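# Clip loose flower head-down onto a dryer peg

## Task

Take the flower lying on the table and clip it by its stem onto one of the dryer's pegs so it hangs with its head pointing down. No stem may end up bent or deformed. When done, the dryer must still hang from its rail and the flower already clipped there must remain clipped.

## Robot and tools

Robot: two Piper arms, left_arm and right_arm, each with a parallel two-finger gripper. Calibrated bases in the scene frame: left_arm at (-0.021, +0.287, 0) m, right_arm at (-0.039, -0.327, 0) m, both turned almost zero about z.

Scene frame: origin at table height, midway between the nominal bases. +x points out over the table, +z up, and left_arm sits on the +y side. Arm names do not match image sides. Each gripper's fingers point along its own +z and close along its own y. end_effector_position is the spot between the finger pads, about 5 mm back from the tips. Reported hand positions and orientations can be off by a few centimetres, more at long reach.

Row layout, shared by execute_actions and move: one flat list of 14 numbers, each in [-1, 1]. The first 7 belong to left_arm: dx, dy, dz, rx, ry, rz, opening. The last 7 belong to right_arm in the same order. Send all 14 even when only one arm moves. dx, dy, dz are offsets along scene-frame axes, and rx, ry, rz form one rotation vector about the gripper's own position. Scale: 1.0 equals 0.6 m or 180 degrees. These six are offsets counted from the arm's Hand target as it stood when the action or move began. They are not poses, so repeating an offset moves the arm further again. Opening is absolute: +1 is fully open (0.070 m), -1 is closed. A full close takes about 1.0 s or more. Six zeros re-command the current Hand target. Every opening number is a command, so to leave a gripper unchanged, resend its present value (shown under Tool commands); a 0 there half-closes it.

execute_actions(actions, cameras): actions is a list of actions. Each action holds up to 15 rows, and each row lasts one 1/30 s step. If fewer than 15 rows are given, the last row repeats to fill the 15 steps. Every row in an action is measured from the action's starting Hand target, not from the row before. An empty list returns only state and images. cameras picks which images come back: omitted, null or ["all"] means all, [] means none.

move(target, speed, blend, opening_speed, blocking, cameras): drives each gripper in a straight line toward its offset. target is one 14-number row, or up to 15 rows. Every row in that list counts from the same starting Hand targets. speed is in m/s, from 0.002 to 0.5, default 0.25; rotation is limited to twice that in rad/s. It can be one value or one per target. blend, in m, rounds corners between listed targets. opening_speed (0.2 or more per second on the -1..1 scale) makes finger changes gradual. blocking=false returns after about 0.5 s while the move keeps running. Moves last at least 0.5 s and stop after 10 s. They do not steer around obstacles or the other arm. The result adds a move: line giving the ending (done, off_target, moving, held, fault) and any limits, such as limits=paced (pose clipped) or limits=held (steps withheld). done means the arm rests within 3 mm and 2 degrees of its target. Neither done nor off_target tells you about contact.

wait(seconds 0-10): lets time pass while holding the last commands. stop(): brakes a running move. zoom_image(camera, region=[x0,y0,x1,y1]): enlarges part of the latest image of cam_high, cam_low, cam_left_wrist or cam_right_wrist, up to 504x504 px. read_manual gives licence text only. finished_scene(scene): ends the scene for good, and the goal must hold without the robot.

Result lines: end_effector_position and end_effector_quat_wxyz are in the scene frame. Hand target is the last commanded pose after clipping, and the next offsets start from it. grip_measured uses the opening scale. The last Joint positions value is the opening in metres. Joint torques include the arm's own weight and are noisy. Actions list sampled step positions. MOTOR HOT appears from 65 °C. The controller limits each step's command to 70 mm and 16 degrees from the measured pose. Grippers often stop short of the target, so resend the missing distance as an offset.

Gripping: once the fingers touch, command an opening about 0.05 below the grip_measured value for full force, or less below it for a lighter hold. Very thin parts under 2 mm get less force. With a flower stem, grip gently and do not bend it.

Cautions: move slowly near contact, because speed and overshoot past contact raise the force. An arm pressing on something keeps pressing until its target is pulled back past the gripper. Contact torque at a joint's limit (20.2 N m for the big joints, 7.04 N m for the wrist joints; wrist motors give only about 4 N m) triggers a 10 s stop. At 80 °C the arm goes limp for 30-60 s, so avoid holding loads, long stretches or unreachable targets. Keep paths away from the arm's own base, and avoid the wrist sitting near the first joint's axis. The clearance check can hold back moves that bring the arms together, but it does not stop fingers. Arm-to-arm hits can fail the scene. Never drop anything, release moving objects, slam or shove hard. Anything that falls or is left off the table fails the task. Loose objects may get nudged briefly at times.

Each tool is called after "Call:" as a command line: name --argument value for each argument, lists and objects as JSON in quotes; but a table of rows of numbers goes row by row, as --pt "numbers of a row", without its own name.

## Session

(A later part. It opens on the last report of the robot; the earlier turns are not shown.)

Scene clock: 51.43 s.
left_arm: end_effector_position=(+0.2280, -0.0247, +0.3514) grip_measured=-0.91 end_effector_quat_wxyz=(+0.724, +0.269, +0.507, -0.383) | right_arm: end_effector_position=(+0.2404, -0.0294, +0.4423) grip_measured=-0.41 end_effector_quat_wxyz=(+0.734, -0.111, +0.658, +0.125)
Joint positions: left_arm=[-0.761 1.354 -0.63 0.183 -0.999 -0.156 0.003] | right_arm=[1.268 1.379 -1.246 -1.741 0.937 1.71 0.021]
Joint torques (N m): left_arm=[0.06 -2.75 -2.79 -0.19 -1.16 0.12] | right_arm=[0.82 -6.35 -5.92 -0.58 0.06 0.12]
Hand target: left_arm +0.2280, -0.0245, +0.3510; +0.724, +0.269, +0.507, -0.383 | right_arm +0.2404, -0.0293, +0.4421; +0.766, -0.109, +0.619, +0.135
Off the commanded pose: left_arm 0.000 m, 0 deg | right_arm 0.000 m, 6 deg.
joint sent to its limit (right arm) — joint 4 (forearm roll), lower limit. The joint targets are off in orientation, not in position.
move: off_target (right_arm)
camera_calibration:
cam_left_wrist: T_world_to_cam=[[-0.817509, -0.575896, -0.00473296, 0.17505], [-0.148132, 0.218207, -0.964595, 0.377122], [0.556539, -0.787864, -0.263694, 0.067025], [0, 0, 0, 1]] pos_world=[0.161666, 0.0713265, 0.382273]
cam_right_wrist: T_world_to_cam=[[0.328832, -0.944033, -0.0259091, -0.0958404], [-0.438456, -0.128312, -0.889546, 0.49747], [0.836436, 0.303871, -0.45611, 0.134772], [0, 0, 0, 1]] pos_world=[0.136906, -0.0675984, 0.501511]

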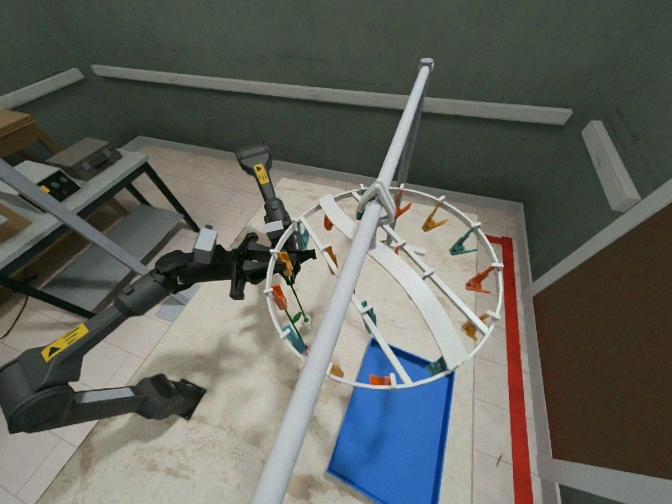

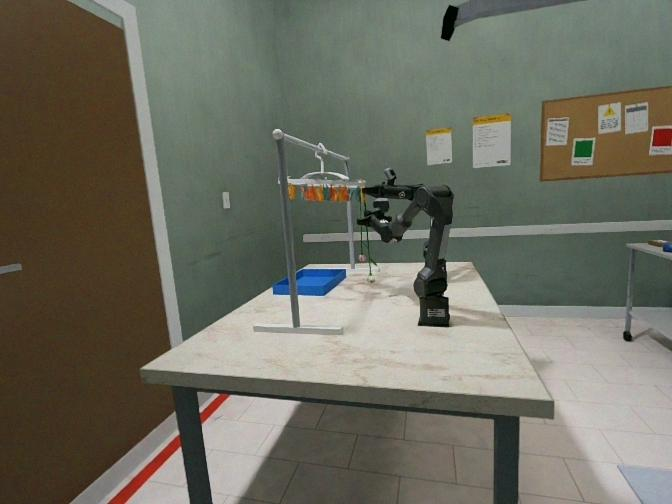

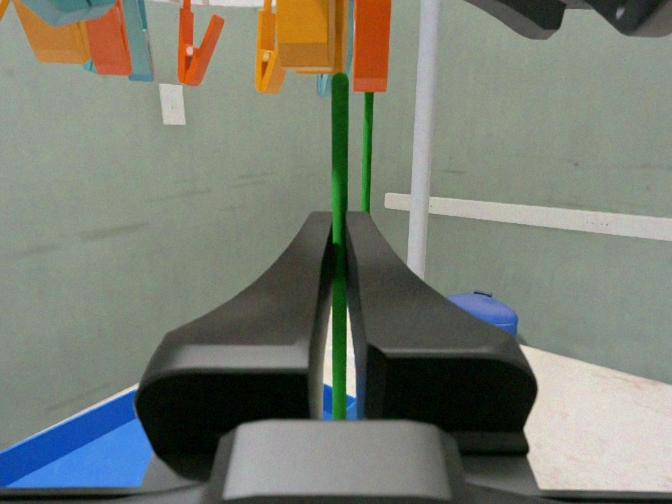

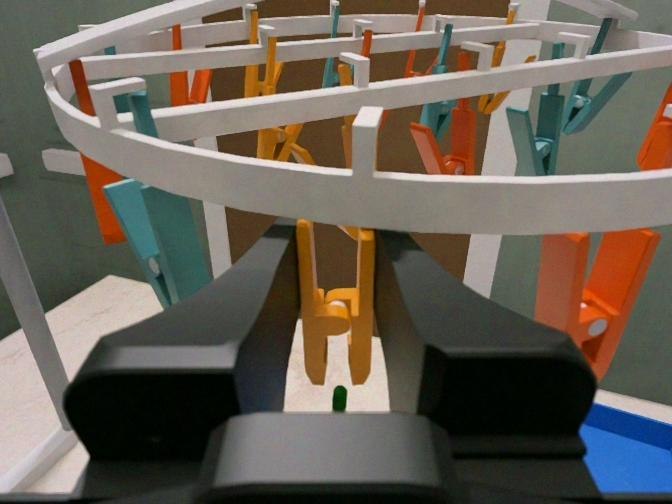

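Call:
move --pt "0 0 -0.006 0 0 0 -0.98 0 0 0 0 0 0 -0.48" --pt "0.0126 0.0053 -0.006 0 0 0 -0.98 0 0 0 0 0 0 -0.48" --speed 0.03 --cameras '["cam_right_wrist","cam_left_wrist"]'

Call:
zoom_image --camera "cam_right_wrist" --region '[290, 340, 410, 430]'

Call:
zoom_image --camera "cam_left_wrist" --region '[240, 0, 440, 120]'

Scene clock: 52.57 s.
left_arm: end_effector_position=(+0.2357, -0.0211, +0.3471) grip_measured=-0.91 end_effector_quat_wxyz=(+0.724, +0.269, +0.507, -0.383) | right_arm: end_effector_position=(+0.2404, -0.0294, +0.4423) grip_measured=-0.41 end_effector_quat_wxyz=(+0.734, -0.111, +0.658, +0.125)
Joint positions: left_arm=[-0.72 1.374 -0.629 0.224 -1.024 -0.188 0.003] | right_arm=[1.268 1.379 -1.246 -1.741 0.937 1.71 0.021]
Joint torques (N m): left_arm=[-0.03 -2.87 -3.83 -0.27 -1.15 0.15] | right_arm=[0.66 -6.41 -6.12 -0.56 0.07 0.07]
Hand target: left_arm +0.2355, -0.0213, +0.3474; +0.724, +0.269, +0.507, -0.383 | right_arm +0.2404, -0.0293, +0.4421; +0.766, -0.109, +0.619, +0.135
Off the commanded pose: left_arm 0.000 m, 0 deg | right_arm 0.000 m, 6 deg.
joint sent to its limit (right arm) — joint 4 (forearm roll), lower limit. The joint targets are off in orientation, not in position.
move: off_target (right_arm)
camera_calibration:
cam_left_wrist: T_world_to_cam=[[-0.817206, -0.57633, -0.00426616, 0.183162], [-0.14945, 0.21905, -0.9642, 0.373518], [0.556632, -0.787312, -0.265141, 0.0649122], [0, 0, 0, 1]] pos_world=[0.169372, 0.0748493, 0.378138]
cam_right_wrist: T_world_to_cam=[[0.328832, -0.944033, -0.0259091, -0.0958404], [-0.438456, -0.128312, -0.889546, 0.49747], [0.836436, 0.303871, -0.45611, 0.134772], [0, 0, 0, 1]] pos_world=[0.136906, -0.0675984, 0.501511]
Images, in order (width x height): cam_left_wrist 672x504, cam_right_wrist 672x504.

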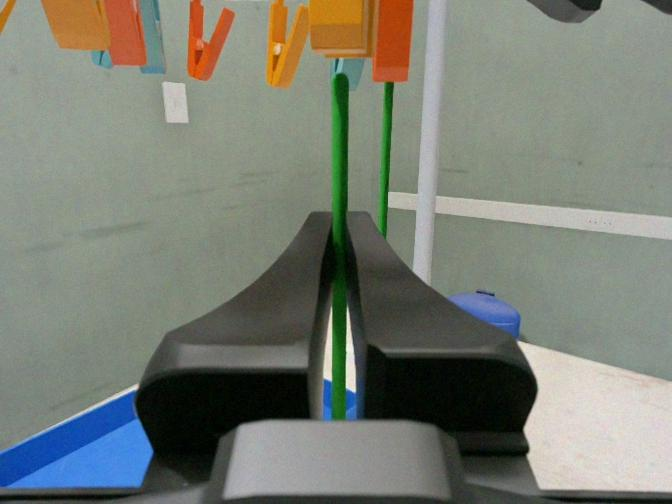

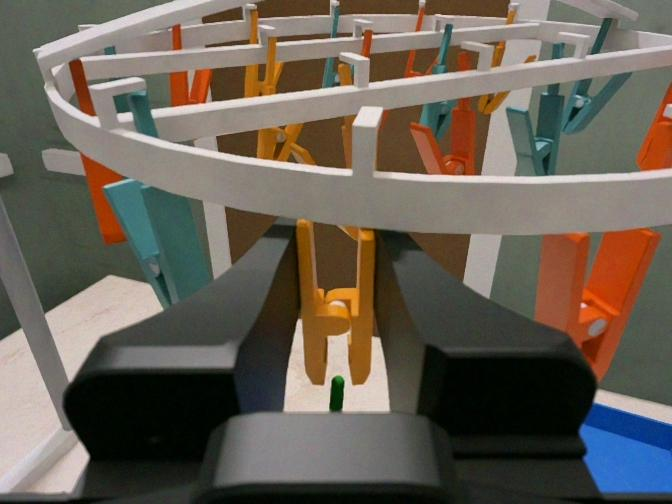

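Scaled by 4.200 from the camera's 672x504 image, which has a finer 960x720 frame.

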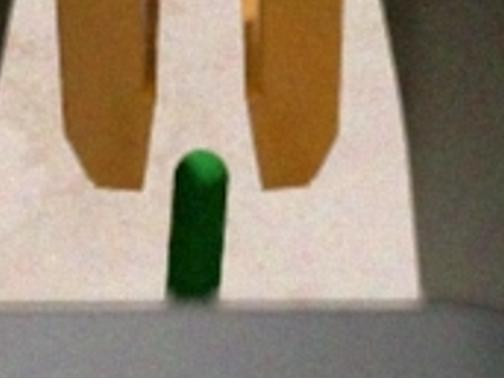

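Scaled by 2.520 from the camera's 672x504 image, which has a finer 960x720 frame.

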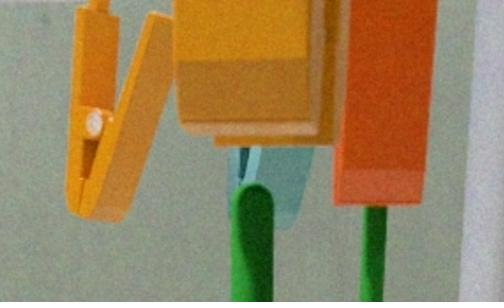

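Call:
move --target '[0,0,0.0325,0,0,0,-0.98,0,0,0,0,0,0,-0.48]' --speed 0.03 --cameras '["cam_right_wrist","cam_left_wrist"]'

Call:
zoom_image --camera "cam_right_wrist" --region '[270, 290, 410, 430]'

Scene clock: 53.70 s.
left_arm: end_effector_position=(+0.2358, -0.0210, +0.3672) grip_measured=-0.91 end_effector_quat_wxyz=(+0.724, +0.268, +0.507, -0.383) | right_arm: end_effector_position=(+0.2404, -0.0294, +0.4423) grip_measured=-0.41 end_effector_quat_wxyz=(+0.734, -0.111, +0.658, +0.125)
Joint positions: left_arm=[-0.72 1.332 -0.682 0.238 -0.933 -0.214 0.003] | right_arm=[1.268 1.379 -1.246 -1.741 0.937 1.71 0.021]
Joint torques (N m): left_arm=[-0.75 -3.36 -3.28 -0.15 -1.1 0.05] | right_arm=[0.9 -6.89 -6.38 -0.59 0.07 -0.03]
Hand target: left_arm +0.2355, -0.0213, +0.3669; +0.724, +0.269, +0.507, -0.383 | right_arm +0.2404, -0.0293, +0.4421; +0.766, -0.109, +0.619, +0.135
Off the commanded pose: left_arm 0.000 m, 0 deg | right_arm 0.000 m, 6 deg.
joint sent to its limit (right arm) — joint 4 (forearm roll), lower limit. The joint targets are off in orientation, not in position.
move: off_target (right_arm)
camera_calibration:
cam_left_wrist: T_world_to_cam=[[-0.816771, -0.576944, -0.00455, 0.183401], [-0.148704, 0.218125, -0.964525, 0.392786], [0.557469, -0.78712, -0.263952, 0.0695432], [0, 0, 0, 1]] pos_world=[0.169437, 0.0748742, 0.398043]
cam_right_wrist: T_world_to_cam=[[0.328832, -0.944033, -0.0259091, -0.0958404], [-0.438456, -0.128312, -0.889546, 0.49747], [0.836436, 0.303871, -0.45611, 0.134772], [0, 0, 0, 1]] pos_world=[0.136906, -0.0675984, 0.501511]
Images, in order (width x height): cam_left_wrist 672x504, cam_right_wrist 672x504.

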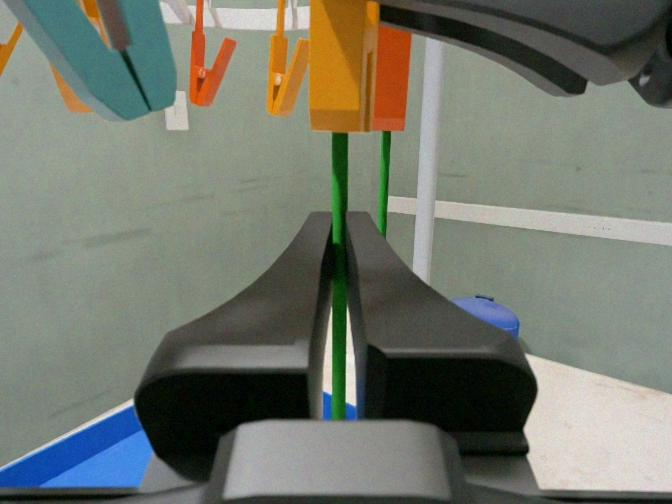

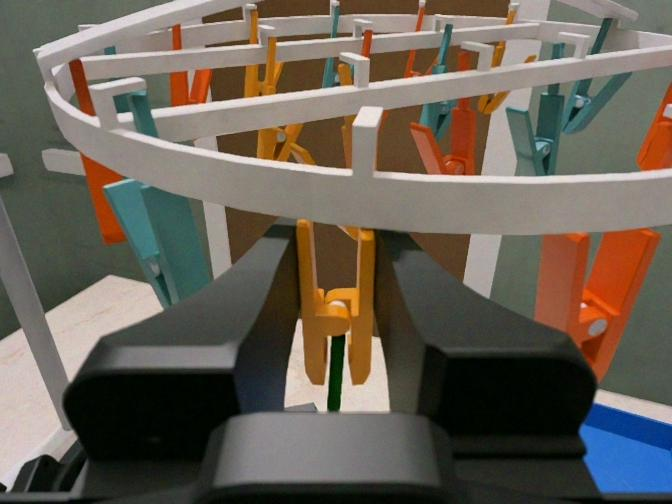

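Scaled by 3.600 from the camera's 672x504 image, which has a finer 960x720 frame.

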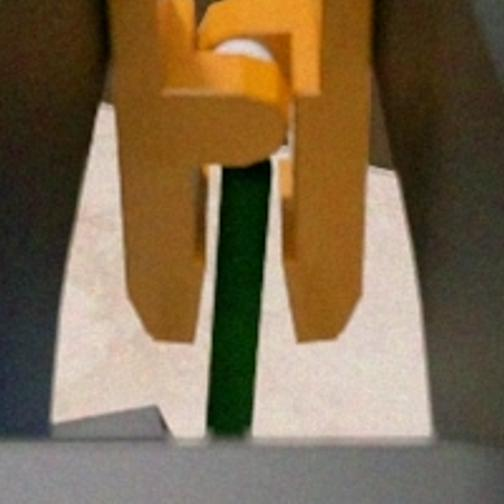

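Call:
move --pt "0 0 -0.005 0 0 0 -0.98 0 0 0 0 0 0 -0.48" --pt "0 0 -0.005 0 0 0 -0.98 0 0 0 0 0 0 0" --speed 0.03 --opening_speed 0.25 --cameras '["cam_right_wrist"]'

Call:
zoom_image --camera "cam_right_wrist" --region '[230, 200, 450, 430]'

Scene clock: 56.67 s.
left_arm: end_effector_position=(+0.2356, -0.0210, +0.3644) grip_measured=-0.91 end_effector_quat_wxyz=(+0.724, +0.268, +0.506, -0.383) | right_arm: end_effector_position=(+0.2404, -0.0294, +0.4423) grip_measured=+0.00 end_effector_quat_wxyz=(+0.734, -0.111, +0.658, +0.125)
Joint positions: left_arm=[-0.72 1.338 -0.674 0.236 -0.947 -0.21 0.003] | right_arm=[1.268 1.379 -1.246 -1.741 0.937 1.71 0.035]
Joint torques (N m): left_arm=[-0.64 -2.74 -3.07 -0.35 -0.91 0.21] | right_arm=[0.52 -6.96 -6.56 -0.78 0.13 -0.05]
Hand target: left_arm +0.2355, -0.0213, +0.3639; +0.724, +0.269, +0.507, -0.383 | right_arm +0.2404, -0.0293, +0.4421; +0.766, -0.109, +0.619, +0.135
Off the commanded pose: left_arm 0.001 m, 0 deg | right_arm 0.000 m, 6 deg.
joint sent to its limit (right arm) — joint 4 (forearm roll), lower limit. The joint targets are off in orientation, not in position.
move: off_target (right_arm); target 2's new opening was sent with right_arm's hand 0.000 m and 6 deg from that target
camera_calibration:
cam_right_wrist: T_world_to_cam=[[0.328832, -0.944033, -0.0259091, -0.0958404], [-0.438456, -0.128312, -0.889546, 0.49747], [0.836436, 0.303871, -0.45611, 0.134772], [0, 0, 0, 1]] pos_world=[0.136906, -0.0675984, 0.501511]
Images, in order (width x height): cam_right_wrist 672x504.

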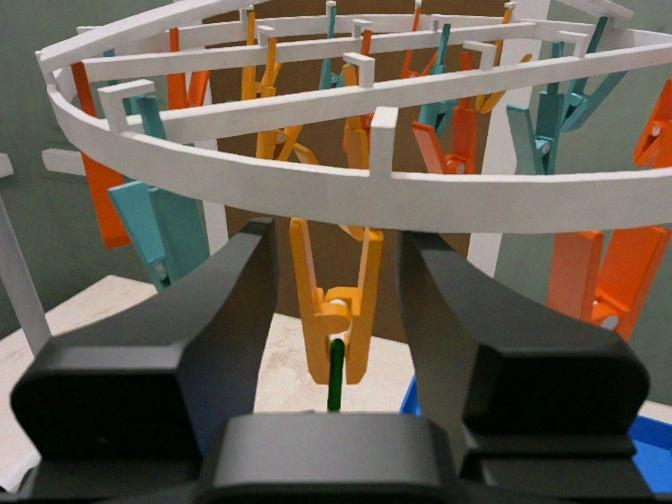

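Scaled by 2.191 from the camera's 672x504 image, which has a finer 960x720 frame.

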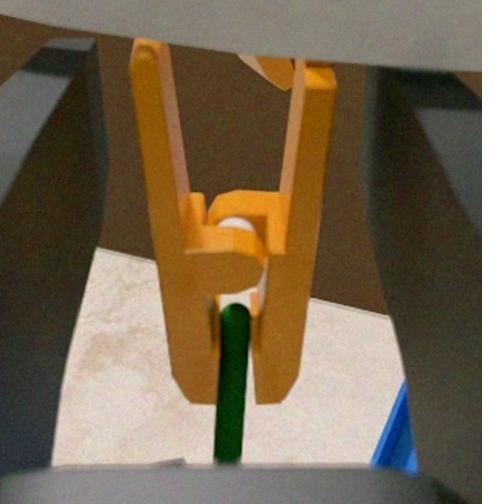

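Call:
move --pt "0 0 0 0 0 0 -0.98 0 0 0 0 0 0 0.8" --pt "0 0 0 0 0 0 -0.98 -0.18 -0.065 -0.025 0 0 0 0.8" --speed 0.12 --opening_speed 1 --cameras '[]'

Call:
move --target '[0,0,0,0,0,0,-0.2,0,0,0,0,0,0,0.8]' --opening_speed 0.3

Scene clock: 59.10 s.
left_arm: end_effector_position=(+0.2356, -0.0210, +0.3644) grip_measured=-0.91 end_effector_quat_wxyz=(+0.724, +0.268, +0.506, -0.383) | right_arm: end_effector_position=(+0.1327, -0.0684, +0.4271) grip_measured=+0.80 end_effector_quat_wxyz=(+0.733, -0.168, +0.635, +0.175)
Joint positions: left_arm=[-0.72 1.338 -0.674 0.236 -0.947 -0.21 0.003] | right_arm=[1.716 1.092 -0.938 -1.741 1.231 1.666 0.063]
Joint torques (N m): left_arm=[-0.53 -2.92 -3.3 -0.29 -0.89 0.19] | right_arm=[0.21 -2.25 -6.8 -0.72 0.12 0.03]
Hand target: left_arm +0.2355, -0.0213, +0.3639; +0.724, +0.269, +0.507, -0.383 | right_arm +0.1324, -0.0683, +0.4271; +0.766, -0.109, +0.619, +0.135
Off the commanded pose: left_arm 0.001 m, 0 deg | right_arm 0.000 m, 9 deg.
joint read past its limit (right arm) — joint 4 (forearm roll), lower limit.
joint sent to its limit (right arm) — joint 4 (forearm roll), lower limit; joint 5 (wrist pitch), upper limit. The joint targets are off in orientation, not in position.
move: off_target (right_arm)
No camera images: "cameras" was empty.

Scene clock: 61.90 s.
left_arm: end_effector_position=(+0.2356, -0.0210, +0.3644) grip_measured=-0.20 end_effector_quat_wxyz=(+0.724, +0.268, +0.506, -0.383) | right_arm: end_effector_position=(+0.1331, -0.0682, +0.4273) grip_measured=+0.80 end_effector_quat_wxyz=(+0.734, -0.168, +0.635, +0.174)
Joint positions: left_arm=[-0.72 1.338 -0.674 0.236 -0.947 -0.21 0.028] | right_arm=[1.714 1.094 -0.94 -1.741 1.231 1.666 0.063]
Joint torques (N m): left_arm=[-0.43 -3.15 -3.53 -0.22 -0.9 0.17] | right_arm=[1.26 -3.76 -5.81 -0.7 0.07 0.05]
Hand target: left_arm +0.2355, -0.0213, +0.3639; +0.724, +0.269, +0.507, -0.383 | right_arm +0.1324, -0.0683, +0.4271; +0.766, -0.109, +0.619, +0.135
Off the commanded pose: left_arm 0.001 m, 0 deg | right_arm 0.001 m, 9 deg.
joint sent to its limit (right arm) — joint 4 (forearm roll), lower limit; joint 5 (wrist pitch), upper limit. The joint targets are off in orientation, not in position.
move: off_target (right_arm)
camera_calibration:
cam_left_wrist: T_world_to_cam=[[-0.817219, -0.576311, -0.00434365, 0.183272], [-0.1482, 0.217421, -0.964761, 0.390041], [0.556947, -0.787778, -0.26309, 0.0687444], [0, 0, 0, 1]] pos_world=[0.169291, 0.0749737, 0.395179]
cam_right_wrist: T_world_to_cam=[[0.46732, -0.884088, 0.000528886, -0.123273], [-0.380896, -0.201877, -0.90231, 0.42481], [0.797829, 0.421466, -0.431087, 0.231903], [0, 0, 0, 1]] pos_world=[0.0343976, -0.120964, 0.483346]

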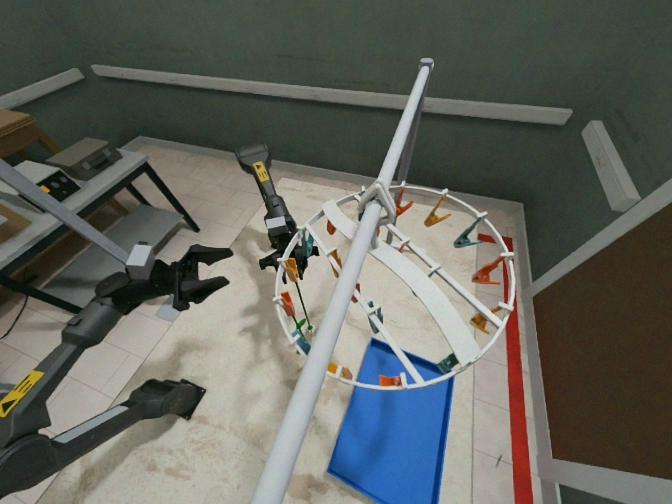

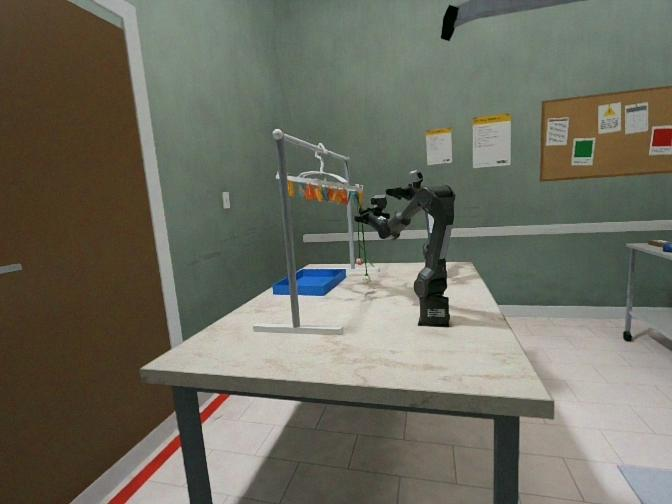

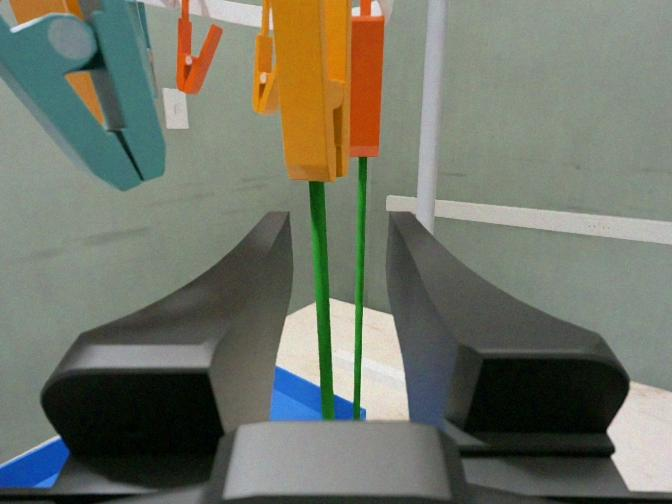

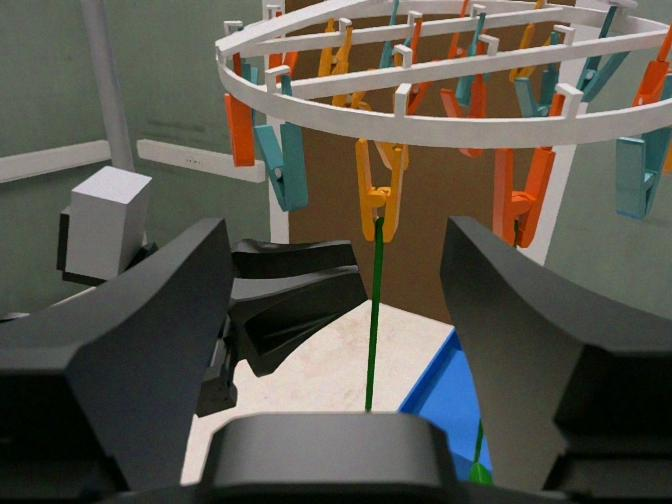

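Call:
move --pt "-0.1 0.13 -0.08 0 0 0 -0.1 0 0 0 0 0 0 0.8" --pt "-0.1 0.25 -0.12 0 0 0 -0.1 0 0 0 0 0 0 0.8" --speed 0.12

Call:
zoom_image --camera "cam_low" --region '[260, 130, 400, 290]'

Scene clock: 64.20 s.
left_arm: end_effector_position=(+0.1755, +0.1282, +0.2919) grip_measured=-0.10 end_effector_quat_wxyz=(+0.724, +0.234, +0.550, -0.344) | right_arm: end_effector_position=(+0.1331, -0.0682, +0.4273) grip_measured=+0.80 end_effector_quat_wxyz=(+0.734, -0.168, +0.635, +0.174)
Joint positions: left_arm=[0.061 0.842 -0.12 0.877 -1.229 -0.743 0.031] | right_arm=[1.714 1.094 -0.94 -1.741 1.231 1.666 0.063]
Joint torques (N m): left_arm=[0.74 -0.76 -3.58 -0.51 -0.86 -0.02] | right_arm=[0.98 -3.67 -6.16 -0.76 0.05 -0.1]
Hand target: left_arm +0.1755, +0.1287, +0.2919; +0.724, +0.269, +0.507, -0.383 | right_arm +0.1324, -0.0683, +0.4271; +0.766, -0.109, +0.619, +0.135
Off the commanded pose: left_arm 0.000 m, 8 deg | right_arm 0.001 m, 9 deg.
joint read past its limit (left arm) — joint 5 (wrist pitch), lower limit.
joint sent to its limit (left arm) — joint 5 (wrist pitch), lower limit. The joint targets are off in orientation, not in position.
joint sent to its limit (right arm) — joint 4 (forearm roll), lower limit; joint 5 (wrist pitch), upper limit. The joint targets are off in orientation, not in position.
move: off_target (left_arm, right_arm)
camera_calibration:
cam_left_wrist: T_world_to_cam=[[-0.744737, -0.666507, 0.0336963, 0.207598], [-0.237715, 0.217759, -0.946611, 0.289057], [0.623586, -0.712986, -0.320612, 0.196224], [0, 0, 0, 1]] pos_world=[0.100957, 0.215326, 0.329541]
cam_right_wrist: T_world_to_cam=[[0.46732, -0.884088, 0.000528886, -0.123273], [-0.380896, -0.201877, -0.90231, 0.42481], [0.797829, 0.421466, -0.431087, 0.231903], [0, 0, 0, 1]] pos_world=[0.0343976, -0.120964, 0.483346]

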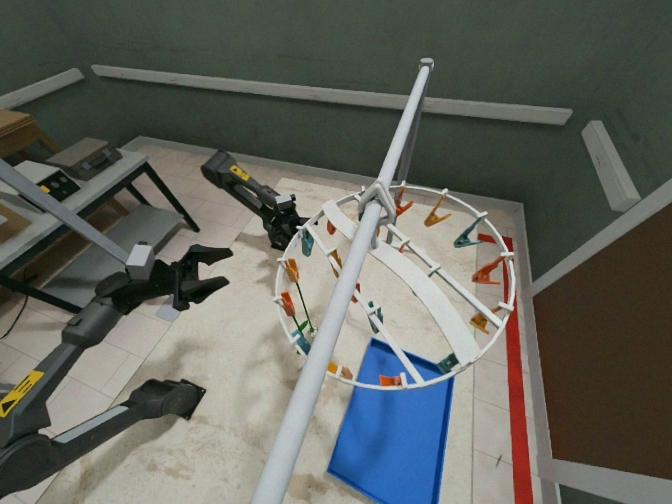

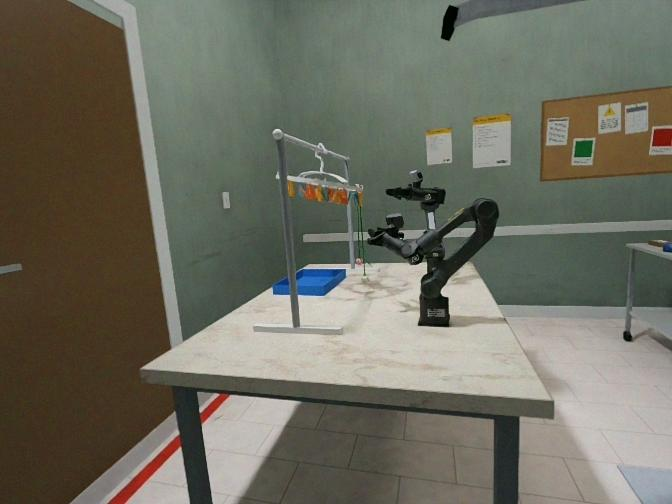

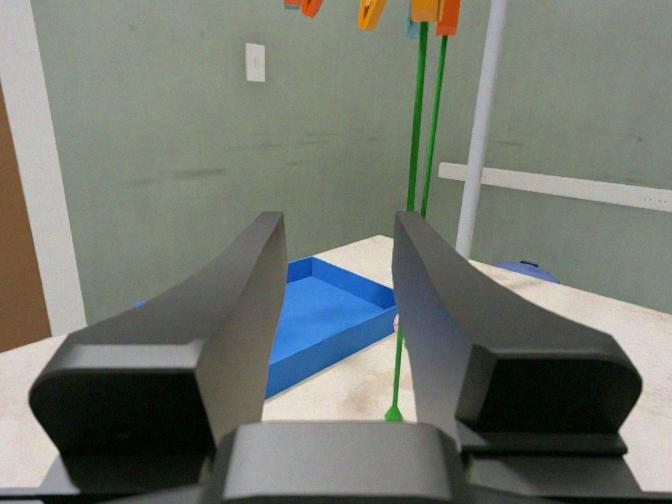

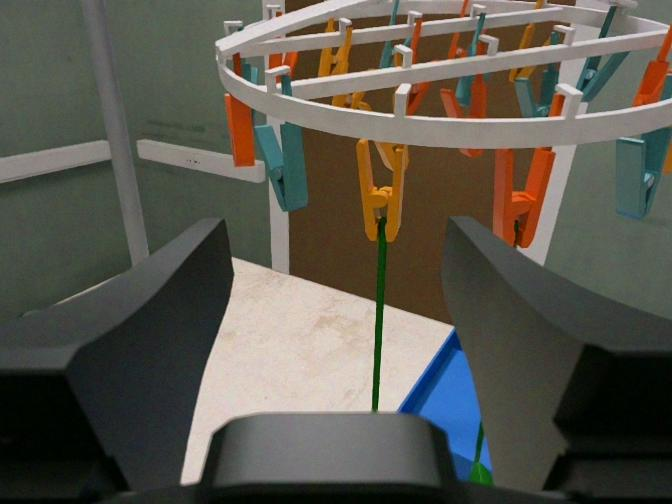

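Scaled by 3.150 from the camera's 672x504 image, which has a finer 960x720 frame.

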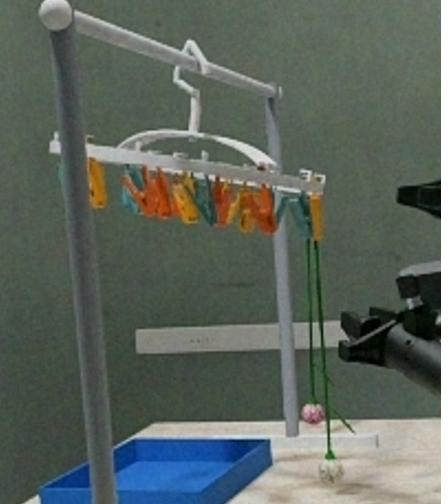

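Call:
finished_scene --scene 2

The scene is finished: the task was done.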